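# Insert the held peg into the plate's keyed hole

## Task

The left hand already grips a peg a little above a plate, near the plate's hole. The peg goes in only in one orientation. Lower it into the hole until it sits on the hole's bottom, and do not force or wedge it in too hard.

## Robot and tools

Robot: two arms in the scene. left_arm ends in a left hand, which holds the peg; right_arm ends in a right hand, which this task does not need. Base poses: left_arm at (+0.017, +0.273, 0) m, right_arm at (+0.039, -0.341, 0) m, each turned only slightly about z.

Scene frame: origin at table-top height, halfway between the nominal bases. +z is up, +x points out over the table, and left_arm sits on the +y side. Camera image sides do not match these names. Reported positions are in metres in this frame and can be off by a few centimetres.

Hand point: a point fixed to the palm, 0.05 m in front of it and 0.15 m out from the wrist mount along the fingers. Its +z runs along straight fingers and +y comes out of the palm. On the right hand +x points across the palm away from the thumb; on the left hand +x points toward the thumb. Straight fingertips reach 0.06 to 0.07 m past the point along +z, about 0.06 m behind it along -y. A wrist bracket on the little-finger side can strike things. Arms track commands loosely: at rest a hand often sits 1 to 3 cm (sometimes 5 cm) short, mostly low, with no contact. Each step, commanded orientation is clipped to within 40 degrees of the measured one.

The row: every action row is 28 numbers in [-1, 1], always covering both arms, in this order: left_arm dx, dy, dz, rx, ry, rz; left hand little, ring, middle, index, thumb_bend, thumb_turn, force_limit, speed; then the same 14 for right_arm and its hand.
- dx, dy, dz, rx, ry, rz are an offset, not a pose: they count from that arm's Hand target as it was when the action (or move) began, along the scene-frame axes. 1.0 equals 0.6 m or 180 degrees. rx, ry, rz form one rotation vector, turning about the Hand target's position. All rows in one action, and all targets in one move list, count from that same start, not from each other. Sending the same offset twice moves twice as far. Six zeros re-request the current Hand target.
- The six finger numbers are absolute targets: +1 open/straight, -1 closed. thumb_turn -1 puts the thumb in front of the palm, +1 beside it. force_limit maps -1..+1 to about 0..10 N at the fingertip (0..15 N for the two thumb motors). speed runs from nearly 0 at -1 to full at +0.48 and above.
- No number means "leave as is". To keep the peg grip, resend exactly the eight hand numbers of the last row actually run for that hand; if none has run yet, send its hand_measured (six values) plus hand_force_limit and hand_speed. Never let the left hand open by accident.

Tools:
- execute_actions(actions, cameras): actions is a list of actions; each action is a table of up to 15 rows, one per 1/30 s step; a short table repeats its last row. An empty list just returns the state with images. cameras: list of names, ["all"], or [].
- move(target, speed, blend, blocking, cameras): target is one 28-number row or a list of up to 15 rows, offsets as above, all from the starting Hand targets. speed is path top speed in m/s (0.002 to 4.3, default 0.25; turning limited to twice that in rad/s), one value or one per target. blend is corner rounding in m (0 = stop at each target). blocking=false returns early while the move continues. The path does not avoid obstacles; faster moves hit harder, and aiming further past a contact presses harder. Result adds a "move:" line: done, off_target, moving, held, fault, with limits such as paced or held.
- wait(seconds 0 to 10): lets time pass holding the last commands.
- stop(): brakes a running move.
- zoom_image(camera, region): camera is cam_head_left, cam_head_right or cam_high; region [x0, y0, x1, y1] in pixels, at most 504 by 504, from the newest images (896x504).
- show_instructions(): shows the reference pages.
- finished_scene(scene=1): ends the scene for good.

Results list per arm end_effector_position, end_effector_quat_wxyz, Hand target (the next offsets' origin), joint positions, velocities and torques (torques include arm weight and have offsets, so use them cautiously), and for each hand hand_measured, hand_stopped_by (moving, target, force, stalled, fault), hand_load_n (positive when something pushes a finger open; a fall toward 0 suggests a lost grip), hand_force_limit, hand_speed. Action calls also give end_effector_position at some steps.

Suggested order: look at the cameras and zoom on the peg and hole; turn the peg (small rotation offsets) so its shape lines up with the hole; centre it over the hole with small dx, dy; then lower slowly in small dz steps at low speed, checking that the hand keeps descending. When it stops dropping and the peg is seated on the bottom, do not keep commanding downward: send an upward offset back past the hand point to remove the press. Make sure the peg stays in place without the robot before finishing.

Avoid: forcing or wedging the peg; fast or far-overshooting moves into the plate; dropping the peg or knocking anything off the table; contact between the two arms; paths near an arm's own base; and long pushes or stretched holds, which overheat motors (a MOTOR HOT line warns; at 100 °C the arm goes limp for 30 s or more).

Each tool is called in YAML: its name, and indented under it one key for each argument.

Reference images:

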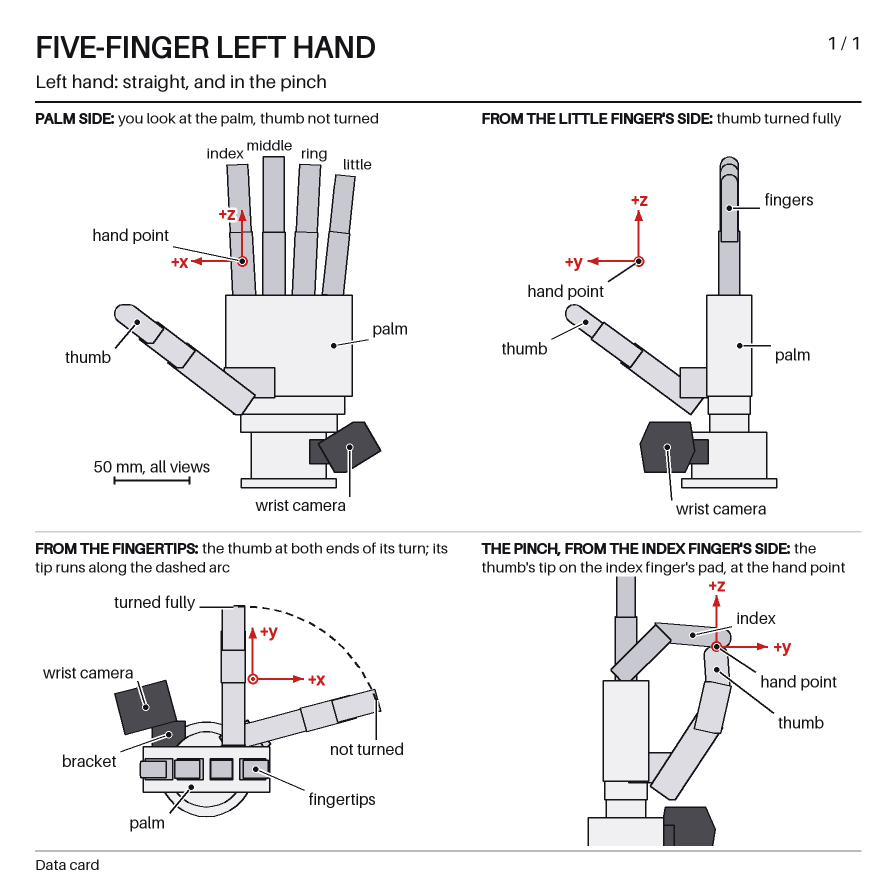

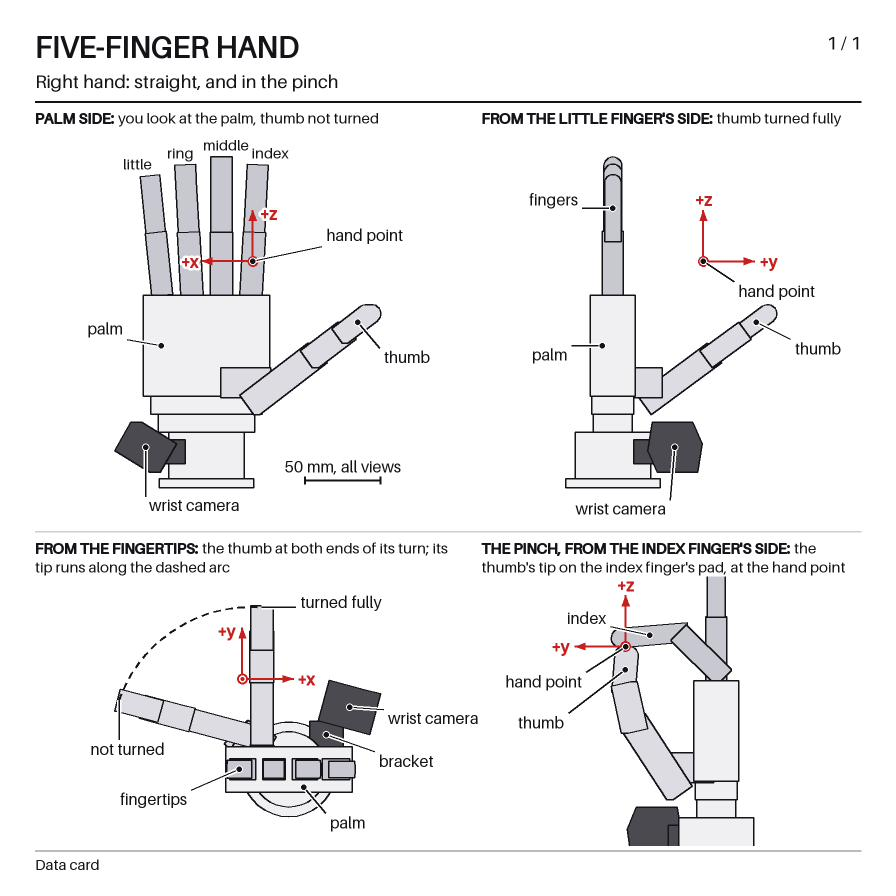

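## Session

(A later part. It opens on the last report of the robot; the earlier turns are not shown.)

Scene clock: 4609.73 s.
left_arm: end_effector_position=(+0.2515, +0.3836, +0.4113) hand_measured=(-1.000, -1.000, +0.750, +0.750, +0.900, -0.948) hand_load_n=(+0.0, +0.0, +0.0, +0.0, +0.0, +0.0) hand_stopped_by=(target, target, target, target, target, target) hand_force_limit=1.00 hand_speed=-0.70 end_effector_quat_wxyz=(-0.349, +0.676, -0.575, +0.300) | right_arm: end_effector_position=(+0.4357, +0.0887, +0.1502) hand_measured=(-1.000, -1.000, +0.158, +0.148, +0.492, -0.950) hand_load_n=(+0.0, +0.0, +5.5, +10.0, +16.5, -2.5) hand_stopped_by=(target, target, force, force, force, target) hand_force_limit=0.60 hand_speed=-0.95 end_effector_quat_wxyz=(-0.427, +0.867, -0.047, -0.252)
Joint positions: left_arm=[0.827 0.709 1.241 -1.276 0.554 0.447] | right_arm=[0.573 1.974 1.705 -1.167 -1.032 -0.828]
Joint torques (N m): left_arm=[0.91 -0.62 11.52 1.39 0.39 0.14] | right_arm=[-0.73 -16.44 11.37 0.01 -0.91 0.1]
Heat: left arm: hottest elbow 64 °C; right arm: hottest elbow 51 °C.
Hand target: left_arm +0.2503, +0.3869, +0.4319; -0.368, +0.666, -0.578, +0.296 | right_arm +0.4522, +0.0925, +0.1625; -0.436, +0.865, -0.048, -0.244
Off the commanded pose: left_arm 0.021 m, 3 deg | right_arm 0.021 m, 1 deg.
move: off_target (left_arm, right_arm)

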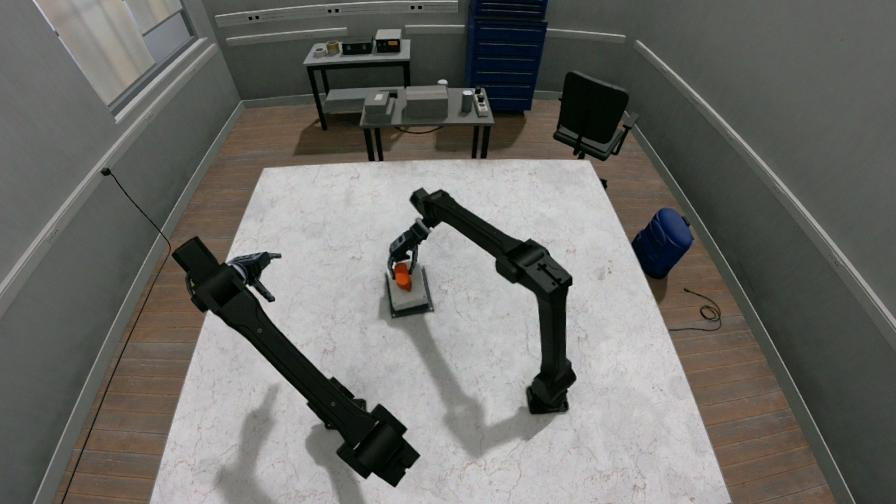

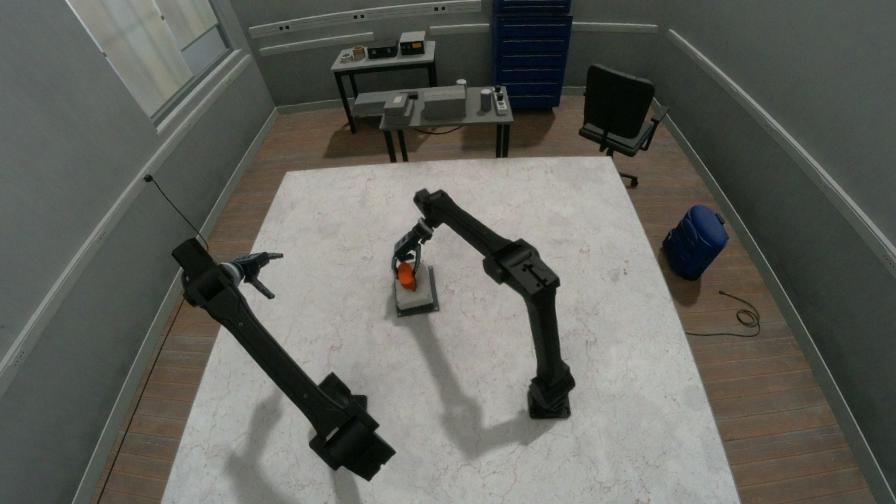

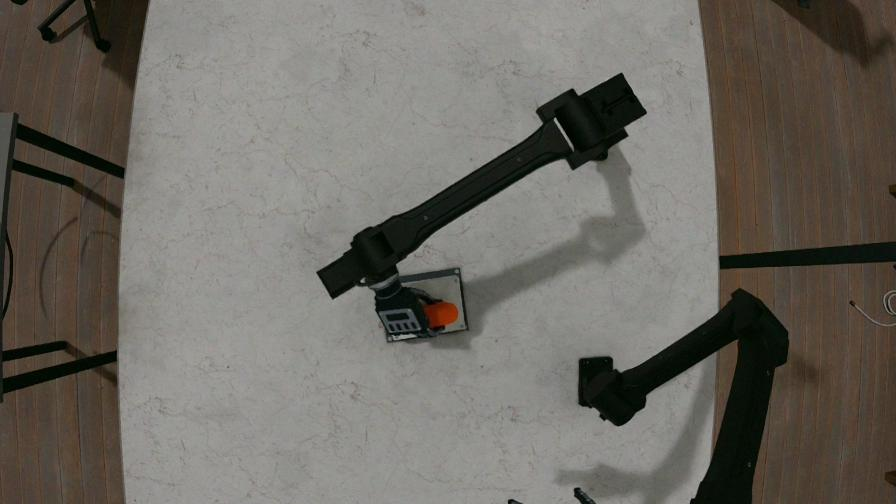

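move:
  target: [0,0,0,0,0,0,-1,-1,0.75,0.75,0.9,-0.948,1.0,-0.7,0.015,-0.01,0.06,0.0,0,0,-1,-1,-0.05,-0.05,0.05,-0.95,0.6,-0.95]
  speed: 0.12
  cameras: ["all"]

zoom_image:
  camera: "cam_high"
  region: [405, 275, 475, 335]

zoom_image:
  camera: "cam_head_left"
  region: [385, 250, 425, 300]

zoom_image:
  camera: "cam_head_right"
  region: [389, 250, 429, 300]

Scene clock: 4652.83 s.
left_arm: end_effector_position=(+0.2515, +0.3836, +0.4113) hand_measured=(-1.000, -1.000, +0.750, +0.750, +0.900, -0.948) hand_load_n=(+0.0, +0.0, +0.0, +0.0, +0.0, +0.0) hand_stopped_by=(target, target, target, target, target, target) hand_force_limit=1.00 hand_speed=-0.70 end_effector_quat_wxyz=(-0.349, +0.676, -0.575, +0.300) | right_arm: end_effector_position=(+0.4425, +0.0828, +0.1803) hand_measured=(-1.000, -1.000, +0.158, +0.148, +0.492, -0.950) hand_load_n=(+0.5, +0.0, +5.0, +9.5, +16.5, -2.5) hand_stopped_by=(target, target, force, force, force, target) hand_force_limit=0.60 hand_speed=-0.95 end_effector_quat_wxyz=(-0.421, +0.867, -0.055, -0.260)
Joint positions: left_arm=[0.827 0.709 1.241 -1.276 0.554 0.447] | right_arm=[0.558 1.979 1.791 -1.291 -1.032 -0.848]
Joint torques (N m): left_arm=[0.91 -0.62 11.52 1.39 0.39 0.14] | right_arm=[-0.91 -16.85 12.04 -0.08 -0.98 -0.02]
Heat: left arm: hottest elbow 64 °C; right arm: hottest elbow 51 °C.
Hand target: left_arm +0.2503, +0.3869, +0.4319; -0.368, +0.666, -0.578, +0.296 | right_arm +0.4610, +0.0866, +0.1985; -0.436, +0.865, -0.048, -0.244
Off the commanded pose: left_arm 0.021 m, 3 deg | right_arm 0.026 m, 3 deg.
move: off_target (left_arm, right_arm)

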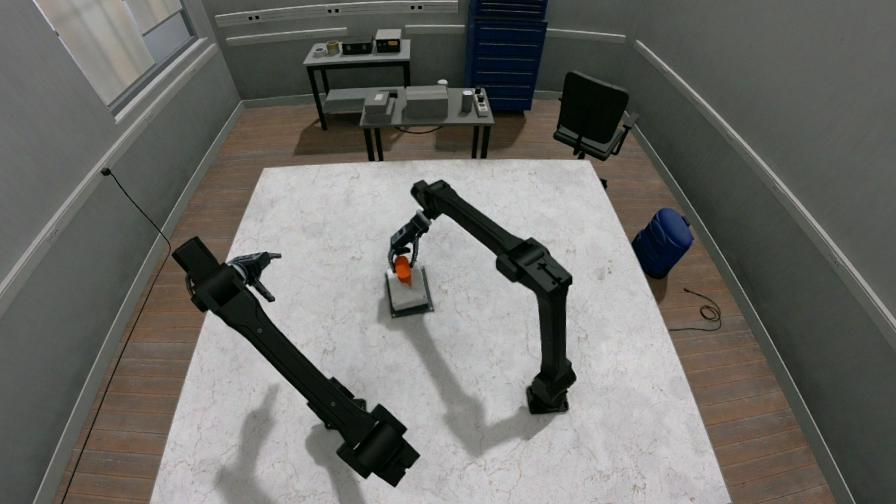

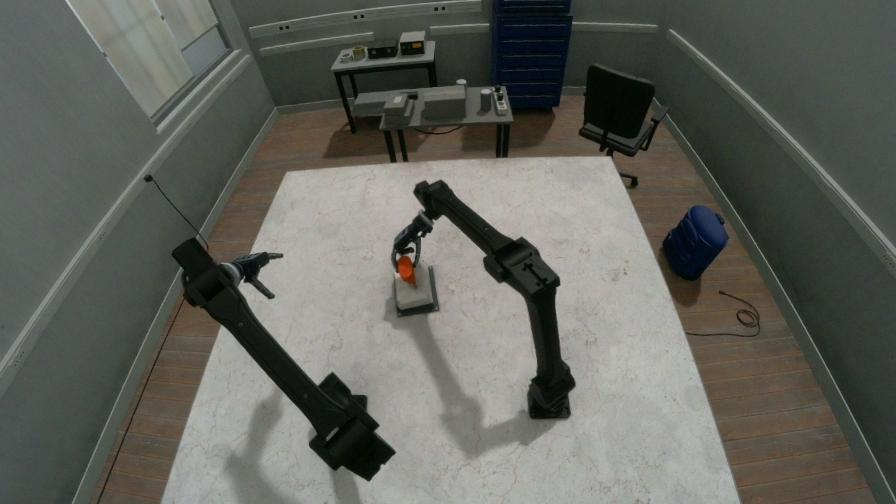

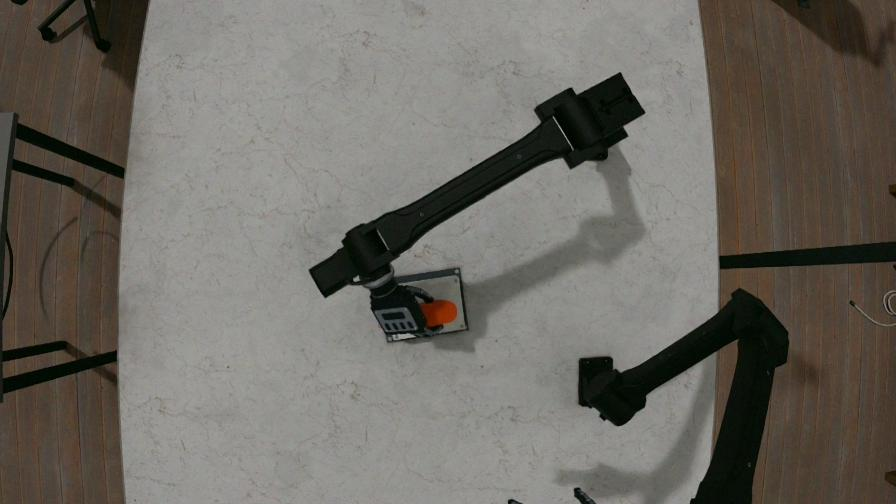

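Scaled by 7.200 from the camera's 896x504 image, which has a finer 1280x720 frame.

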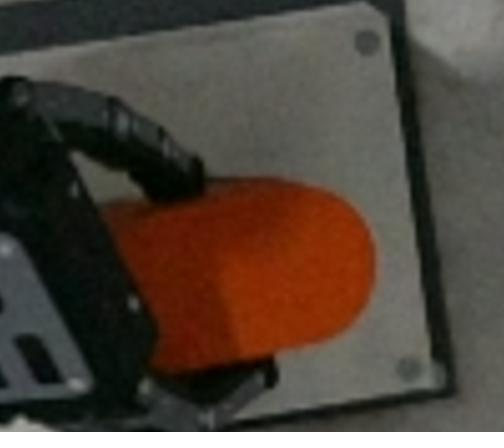

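Scaled by 10.080 from the camera's 896x504 image, which has a finer 1280x720 frame.

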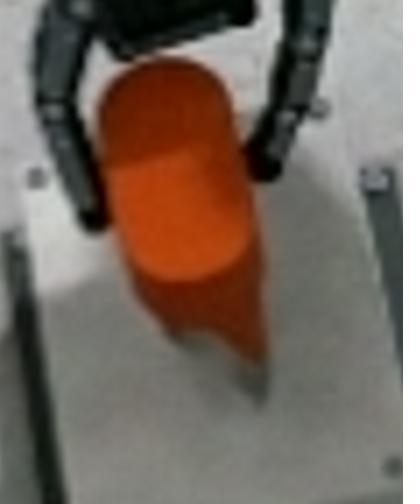

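Scaled by 10.080 from the camera's 896x504 image, which has a finer 1280x720 frame.

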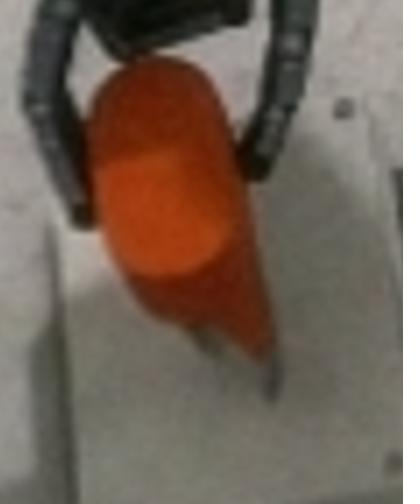

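move:
  target: [0,0,0,0,0,0,-1,-1,0.75,0.75,0.9,-0.948,1.0,-0.7,-0.0217,0.0128,-0.0417,-0.003,0.0192,0.0044,-1,-1,-0.05,-0.05,0.05,-0.95,0.6,-0.95]
  speed: 0.1
  cameras: ["all"]

zoom_image:
  camera: "cam_high"
  region: [405, 275, 475, 335]

zoom_image:
  camera: "cam_head_left"
  region: [385, 250, 425, 300]

zoom_image:
  camera: "cam_head_right"
  region: [389, 250, 429, 300]

Scene clock: 4708.30 s.
left_arm: end_effector_position=(+0.2515, +0.3836, +0.4113) hand_measured=(-1.000, -1.000, +0.750, +0.750, +0.900, -0.948) hand_load_n=(+0.0, +0.0, +0.0, +0.0, +0.0, +0.0) hand_stopped_by=(target, target, target, target, target, target) hand_force_limit=1.00 hand_speed=-0.70 end_effector_quat_wxyz=(-0.349, +0.676, -0.575, +0.300) | right_arm: end_effector_position=(+0.4424, +0.0857, +0.1614) hand_measured=(-1.000, -1.000, +0.158, +0.148, +0.492, -0.950) hand_load_n=(+0.0, +0.0, +5.5, +9.5, +16.5, -2.5) hand_stopped_by=(target, target, force, force, force, target) hand_force_limit=0.60 hand_speed=-0.95 end_effector_quat_wxyz=(-0.418, +0.862, -0.064, -0.280)
Joint positions: left_arm=[0.827 0.709 1.241 -1.276 0.554 0.447] | right_arm=[0.558 2.019 1.791 -1.292 -1.054 -0.849]
Joint torques (N m): left_arm=[0.97 -0.62 11.51 1.39 0.39 0.14] | right_arm=[0.56 -18.08 9.89 0.5 -1.06 0.11]
Heat: left arm: hottest elbow 64 °C; right arm: hottest elbow 50 °C.
Hand target: left_arm +0.2503, +0.3869, +0.4319; -0.368, +0.666, -0.578, +0.296 | right_arm +0.4480, +0.0943, +0.1735; -0.429, +0.859, -0.057, -0.273
Off the commanded pose: left_arm 0.021 m, 3 deg | right_arm 0.016 m, 2 deg.
move: off_target (left_arm, right_arm)

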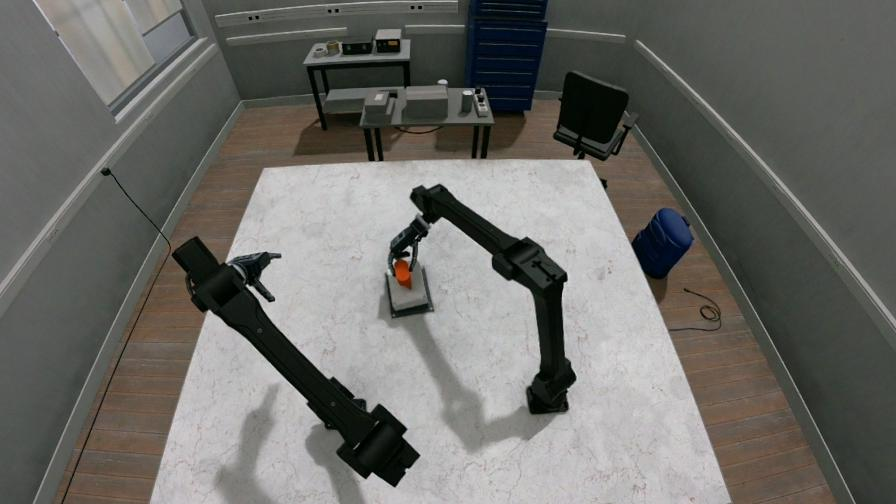

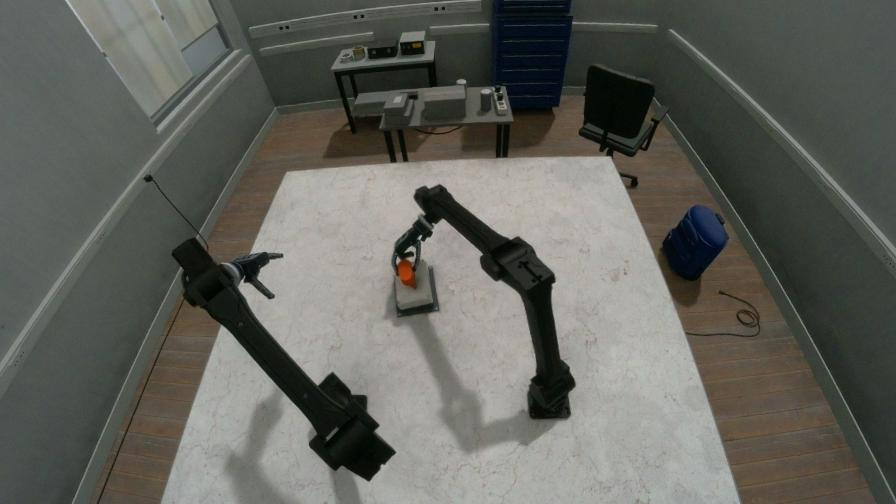

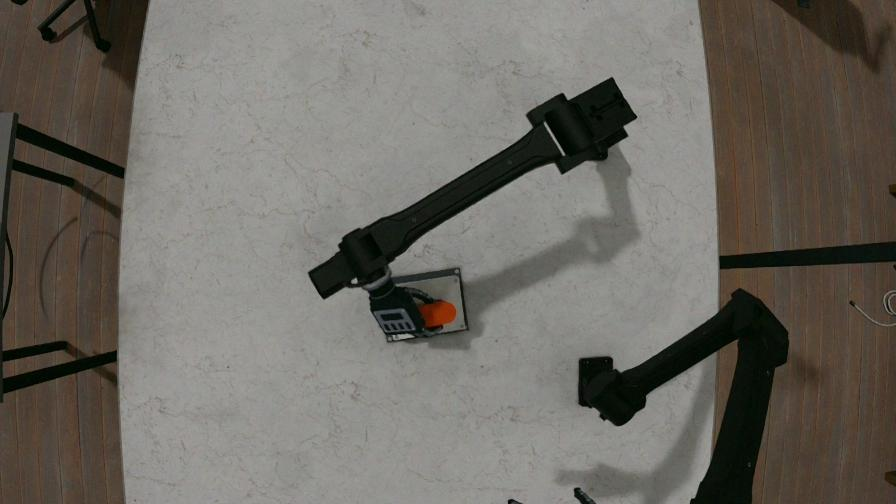

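Scaled by 7.200 from the camera's 896x504 image, which has a finer 1280x720 frame.

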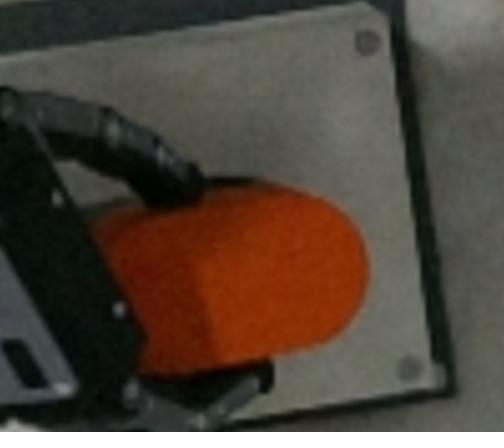

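Scaled by 10.080 from the camera's 896x504 image, which has a finer 1280x720 frame.

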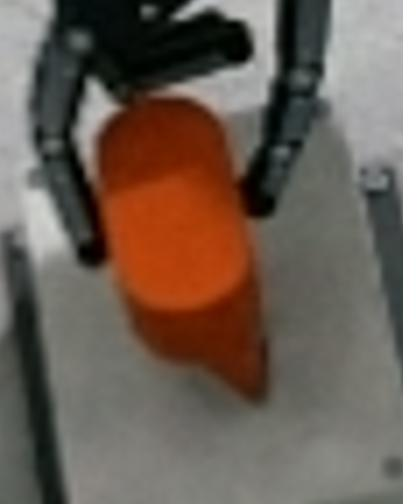

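Scaled by 10.080 from the camera's 896x504 image, which has a finer 1280x720 frame.

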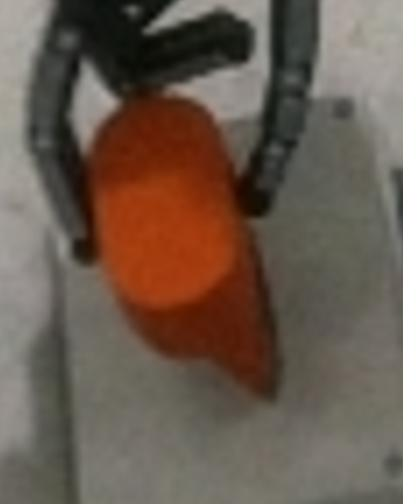

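move:
  target: [0,0,0,0,0,0,-1,-1,0.75,0.75,0.9,-0.948,1.0,-0.7,0.008,0.003,-0.015,0,0,0,-1,-1,-0.05,-0.05,0.05,-0.95,0.6,-0.95]
  speed: 0.1
  cameras: ["all"]

zoom_image:
  camera: "cam_high"
  region: [405, 275, 475, 335]

zoom_image:
  camera: "cam_head_left"
  region: [390, 260, 425, 295]

zoom_image:
  camera: "cam_head_right"
  region: [394, 260, 429, 295]

Scene clock: 4736.80 s.
left_arm: end_effector_position=(+0.2515, +0.3836, +0.4113) hand_measured=(-1.000, -1.000, +0.750, +0.750, +0.900, -0.948) hand_load_n=(+0.0, +0.0, +0.0, +0.0, +0.0, +0.0) hand_stopped_by=(target, target, target, target, target, target) hand_force_limit=1.00 hand_speed=-0.70 end_effector_quat_wxyz=(-0.349, +0.676, -0.575, +0.300) | right_arm: end_effector_position=(+0.4438, +0.0865, +0.1523) hand_measured=(-1.000, -1.000, +0.158, +0.148, +0.492, -0.950) hand_load_n=(+0.0, +0.0, +5.0, +9.5, +16.5, -2.5) hand_stopped_by=(target, target, force, force, force, target) hand_force_limit=0.60 hand_speed=-0.95 end_effector_quat_wxyz=(-0.416, +0.862, -0.066, -0.283)
Joint positions: left_arm=[0.827 0.709 1.241 -1.276 0.554 0.447] | right_arm=[0.558 2.035 1.791 -1.285 -1.054 -0.849]
Joint torques (N m): left_arm=[0.91 -0.62 11.52 1.39 0.39 0.14] | right_arm=[0.44 -18.49 10.4 0.68 -1.06 0.08]
Heat: left arm: hottest elbow 64 °C; right arm: hottest elbow 49 °C.
Hand target: left_arm +0.2503, +0.3869, +0.4319; -0.368, +0.666, -0.578, +0.296 | right_arm +0.4528, +0.0961, +0.1644; -0.429, +0.859, -0.057, -0.273
Off the commanded pose: left_arm 0.021 m, 3 deg | right_arm 0.018 m, 2 deg.
move: off_target (left_arm, right_arm)

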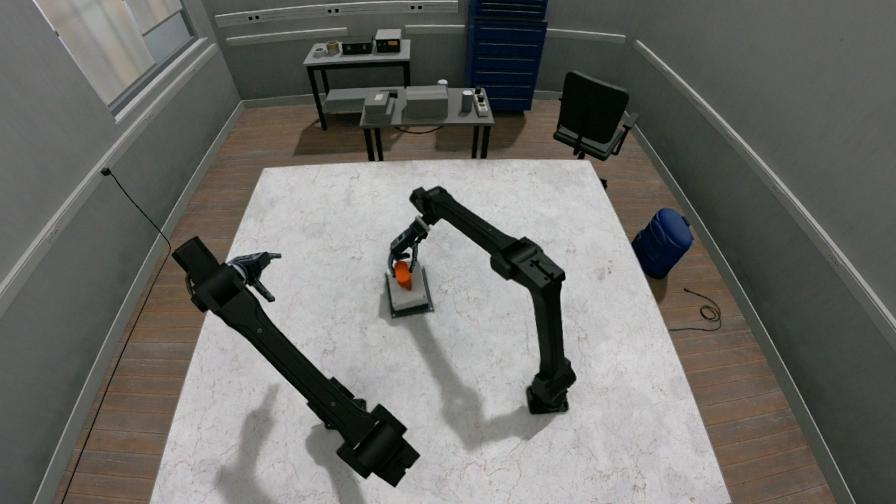

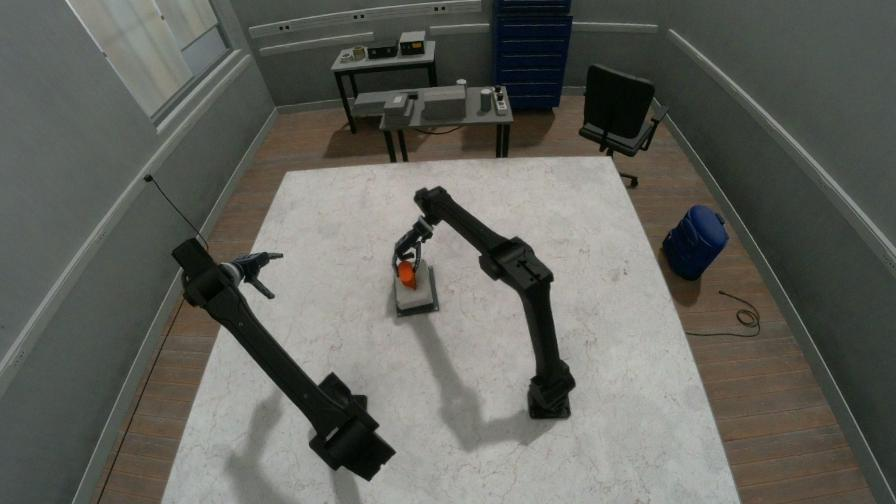

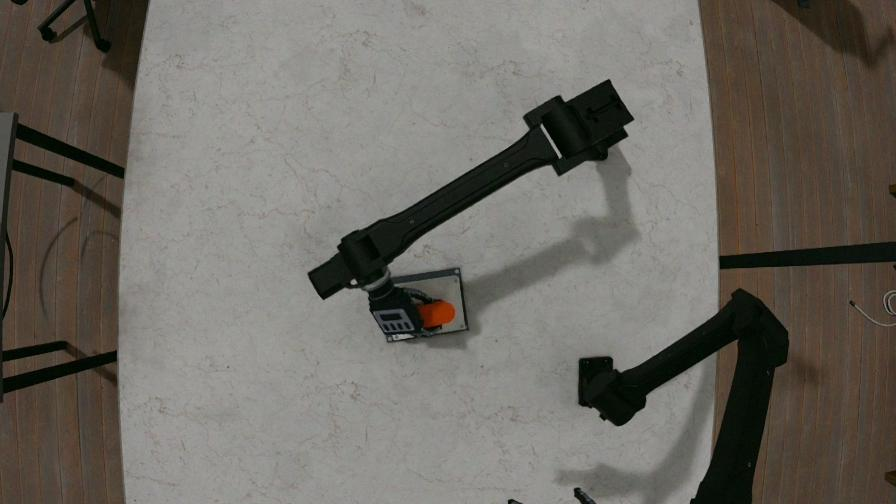

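Scaled by 7.200 from the camera's 896x504 image, which has a finer 1280x720 frame.

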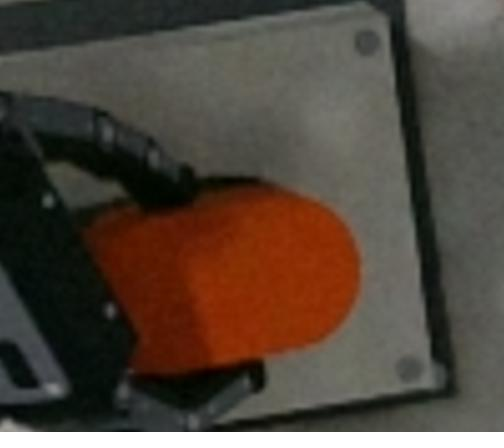

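Scaled by 14.400 from the camera's 896x504 image, which has a finer 1280x720 frame.

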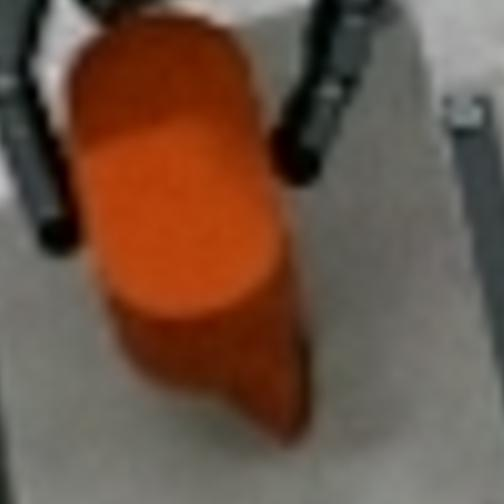

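Scaled by 14.400 from the camera's 896x504 image, which has a finer 1280x720 frame.

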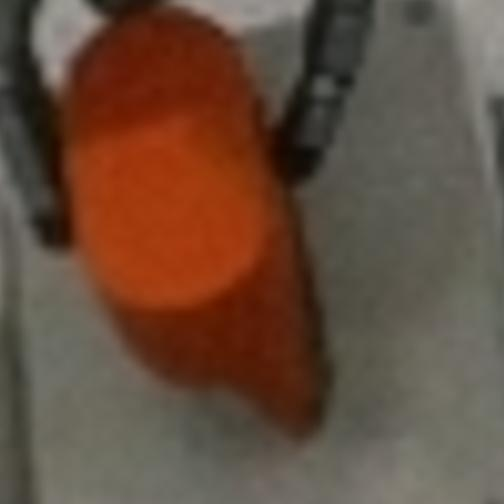

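move:
  target:
    - [0,0,0,0,0,0,-1,-1,0.75,0.75,0.9,-0.948,1.0,-0.7,0.012,-0.004,0.06,0,0,0,-1,-1,-0.05,-0.05,0.05,-0.95,0.6,-0.95]
    - [0,0,0,0,0,0,-1,-1,0.75,0.75,0.9,-0.948,1.0,-0.7,0.012,-0.003,0.005,0,0,0,-1,-1,-0.05,-0.05,0.05,-0.95,0.6,-0.95]
  speed: 0.12
  cameras: ["all"]

zoom_image:
  camera: "cam_high"
  region: [405, 275, 475, 335]

zoom_image:
  camera: "cam_head_left"
  region: [390, 260, 425, 295]

zoom_image:
  camera: "cam_head_right"
  region: [394, 260, 429, 295]

Scene clock: 4749.43 s.
left_arm: end_effector_position=(+0.2515, +0.3836, +0.4113) hand_measured=(-1.000, -1.000, +0.750, +0.750, +0.900, -0.948) hand_load_n=(+0.0, +0.0, +0.0, +0.0, +0.0, +0.0) hand_stopped_by=(target, target, target, target, target, target) hand_force_limit=1.00 hand_speed=-0.70 end_effector_quat_wxyz=(-0.349, +0.676, -0.575, +0.300) | right_arm: end_effector_position=(+0.4546, +0.0928, +0.1647) hand_measured=(-1.000, -1.000, +0.158, +0.148, +0.492, -0.950) hand_load_n=(+0.0, +0.0, +5.0, +9.5, +16.5, -2.5) hand_stopped_by=(target, target, force, force, force, target) hand_force_limit=0.60 hand_speed=-0.95 end_effector_quat_wxyz=(-0.421, +0.862, -0.059, -0.277)
Joint positions: left_arm=[0.827 0.709 1.241 -1.276 0.554 0.447] | right_arm=[0.558 2.054 1.858 -1.321 -1.054 -0.859]
Joint torques (N m): left_arm=[0.91 -0.62 11.52 1.39 0.39 0.14] | right_arm=[-0.21 -18.2 8.46 0.72 -1.05 0.02]
Heat: left arm: hottest elbow 64 °C; right arm: hottest elbow 49 °C.
Hand target: left_arm +0.2503, +0.3869, +0.4319; -0.368, +0.666, -0.578, +0.296 | right_arm +0.4600, +0.0943, +0.1674; -0.429, +0.859, -0.057, -0.273
Off the commanded pose: left_arm 0.021 m, 3 deg | right_arm 0.006 m, 1 deg.
move: off_target (left_arm)

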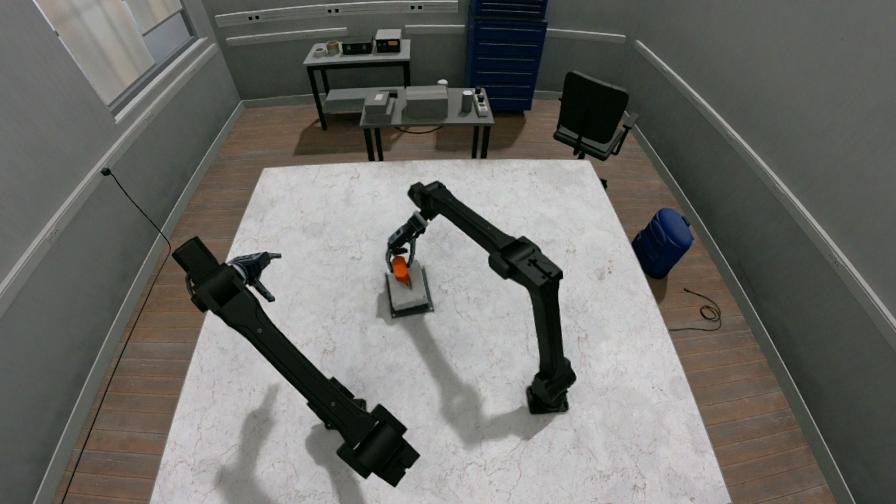

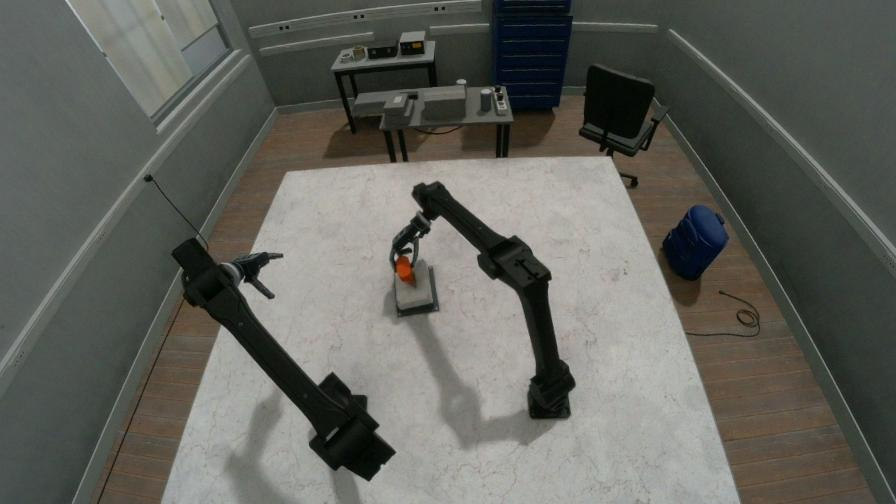

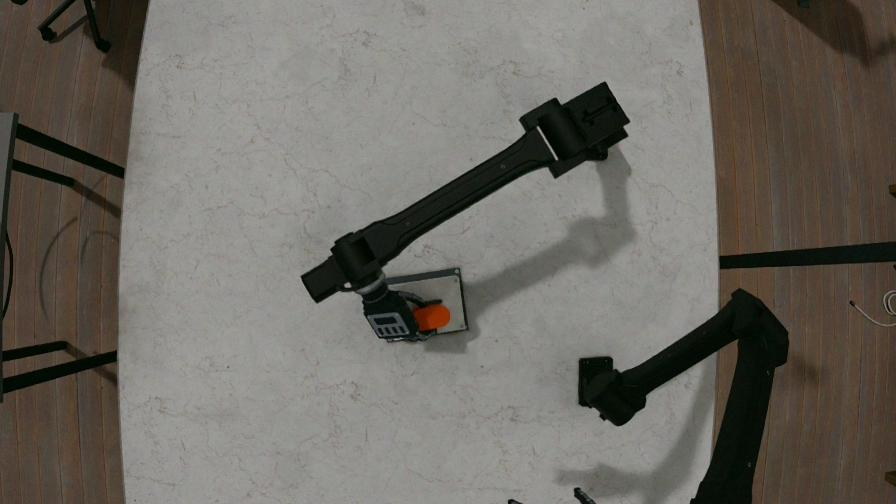

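Scaled by 7.200 from the camera's 896x504 image, which has a finer 1280x720 frame.

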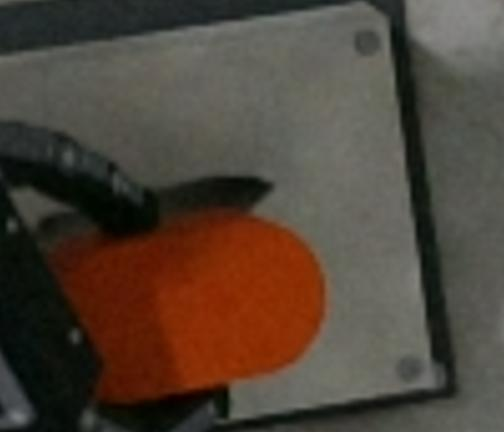

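Scaled by 14.400 from the camera's 896x504 image, which has a finer 1280x720 frame.

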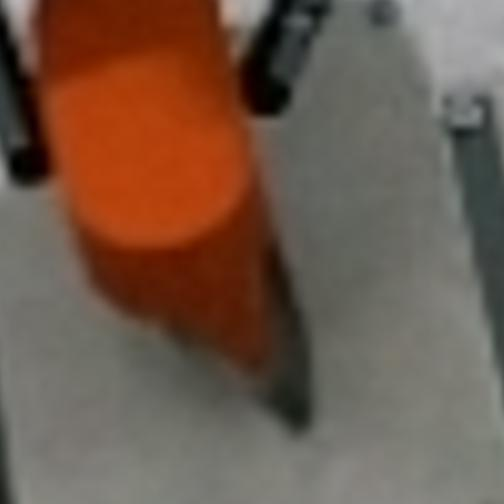

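Scaled by 14.400 from the camera's 896x504 image, which has a finer 1280x720 frame.

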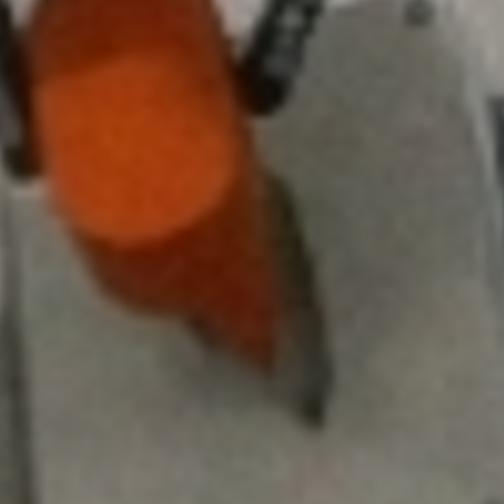

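move:
  target: [0,0,0,0,0,0,-1,-1,0.75,0.75,0.9,-0.948,1.0,-0.7,-0.017,-0.025,0.008,0,0,0,-1,-1,-0.05,-0.05,0.05,-0.95,0.6,-0.95]
  speed: 0.12
  cameras: []

Scene clock: 4755.33 s.
left_arm: end_effector_position=(+0.2515, +0.3836, +0.4113) hand_measured=(-1.000, -1.000, +0.750, +0.750, +0.900, -0.948) hand_load_n=(+0.0, +0.0, +0.0, +0.0, +0.0, +0.0) hand_stopped_by=(target, target, target, target, target, target) hand_force_limit=1.00 hand_speed=-0.70 end_effector_quat_wxyz=(-0.349, +0.676, -0.575, +0.300) | right_arm: end_effector_position=(+0.4427, +0.0850, +0.1475) hand_measured=(-1.000, -1.000, +0.158, +0.148, +0.492, -0.950) hand_load_n=(+0.5, +0.0, +5.0, +10.0, +16.5, -2.0) hand_stopped_by=(target, target, force, force, force, target) hand_force_limit=0.60 hand_speed=-0.95 end_effector_quat_wxyz=(-0.411, +0.861, -0.065, -0.292)
Joint positions: left_arm=[0.827 0.709 1.241 -1.276 0.554 0.447] | right_arm=[0.558 2.054 1.805 -1.32 -1.058 -0.876]
Joint torques (N m): left_arm=[0.91 -0.62 11.52 1.39 0.39 0.14] | right_arm=[-1.08 -21.83 7.79 0.35 -0.92 -0.05]
Heat: left arm: hottest elbow 64 °C; right arm: hottest elbow 48 °C.
Hand target: left_arm +0.2503, +0.3869, +0.4319; -0.368, +0.666, -0.578, +0.296 | right_arm +0.4499, +0.0793, +0.1722; -0.429, +0.859, -0.057, -0.273
Off the commanded pose: left_arm 0.021 m, 3 deg | right_arm 0.026 m, 3 deg.
move: off_target (left_arm, right_arm)
No camera images: "cameras" was empty.

execute_actions:
  actions: []

zoom_image:
  camera: "cam_high"
  region: [405, 275, 475, 335]

zoom_image:
  camera: "cam_head_left"
  region: [390, 260, 425, 295]

zoom_image:
  camera: "cam_head_right"
  region: [394, 260, 429, 295]

Scene clock: 4757.60 s.
left_arm: end_effector_position=(+0.2515, +0.3836, +0.4113) hand_measured=(-1.000, -1.000, +0.750, +0.750, +0.900, -0.948) hand_load_n=(+0.0, +0.0, +0.0, +0.0, +0.0, +0.0) hand_stopped_by=(target, target, target, target, target, target) hand_force_limit=1.00 hand_speed=-0.70 end_effector_quat_wxyz=(-0.349, +0.676, -0.575, +0.300) | right_arm: end_effector_position=(+0.4427, +0.0850, +0.1475) hand_measured=(-1.000, -1.000, +0.158, +0.148, +0.492, -0.950) hand_load_n=(+0.0, +0.0, +5.5, +10.0, +16.0, -2.5) hand_stopped_by=(target, target, force, force, force, target) hand_force_limit=0.60 hand_speed=-0.95 end_effector_quat_wxyz=(-0.411, +0.861, -0.065, -0.292)
Joint positions: left_arm=[0.827 0.709 1.241 -1.276 0.554 0.447] | right_arm=[0.558 2.054 1.805 -1.32 -1.058 -0.876]
Joint velocities: within noise
Joint torques (N m): left_arm=[0.91 -0.62 11.52 1.37 0.39 0.14] | right_arm=[-1.03 -21.77 7.77 0.35 -0.92 -0.05]
Heat: left arm: hottest elbow 64 °C; right arm: hottest elbow 48 °C.
Hand target: left_arm +0.2503, +0.3869, +0.4319; -0.368, +0.666, -0.578, +0.296 | right_arm +0.4499, +0.0793, +0.1722; -0.429, +0.859, -0.057, -0.273
Off the commanded pose: left_arm 0.021 m, 3 deg | right_arm 0.026 m, 3 deg.

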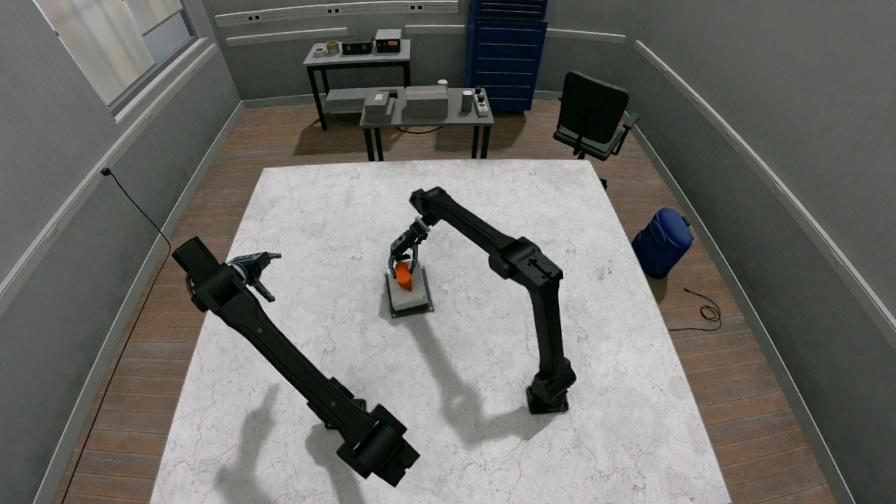

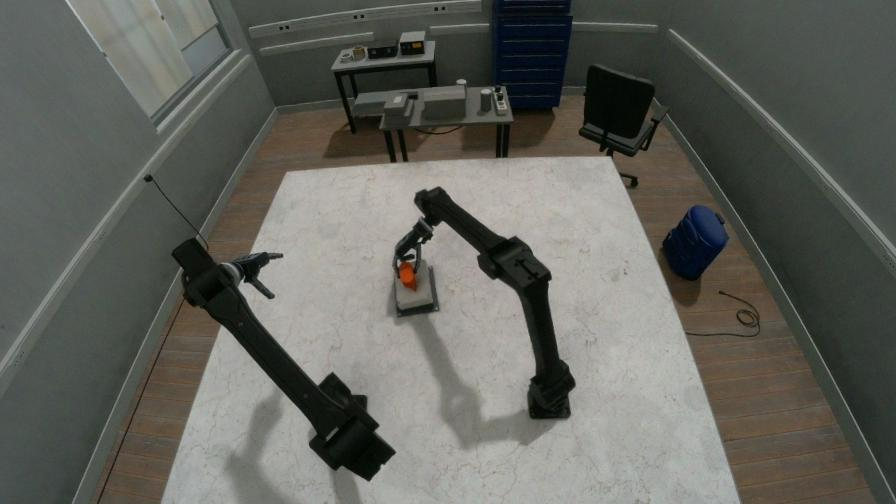

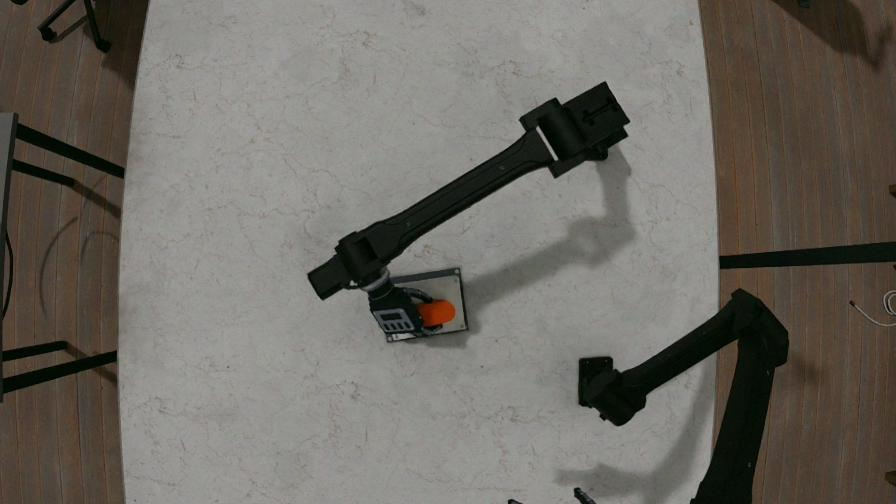

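Scaled by 7.200 from the camera's 896x504 image, which has a finer 1280x720 frame.

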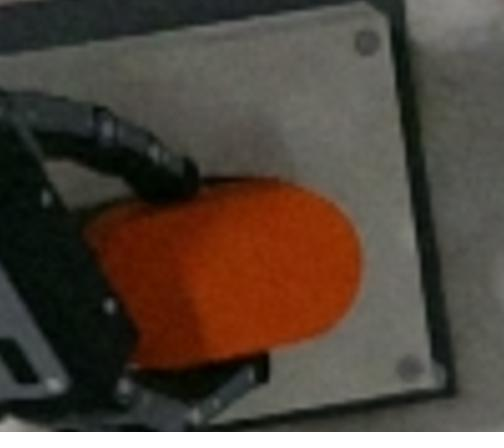

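Scaled by 14.400 from the camera's 896x504 image, which has a finer 1280x720 frame.

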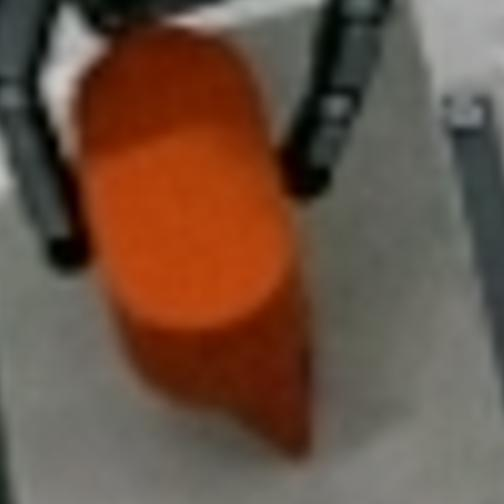

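Scaled by 14.400 from the camera's 896x504 image, which has a finer 1280x720 frame.

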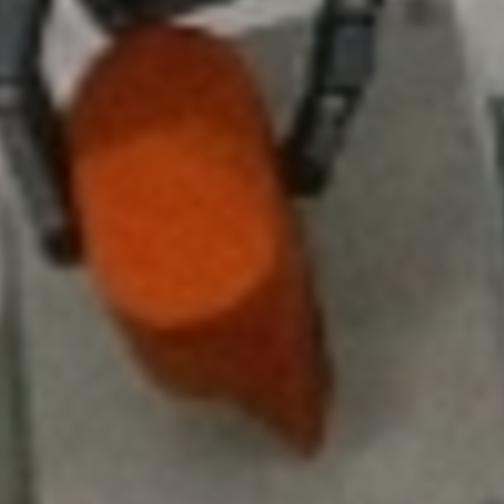

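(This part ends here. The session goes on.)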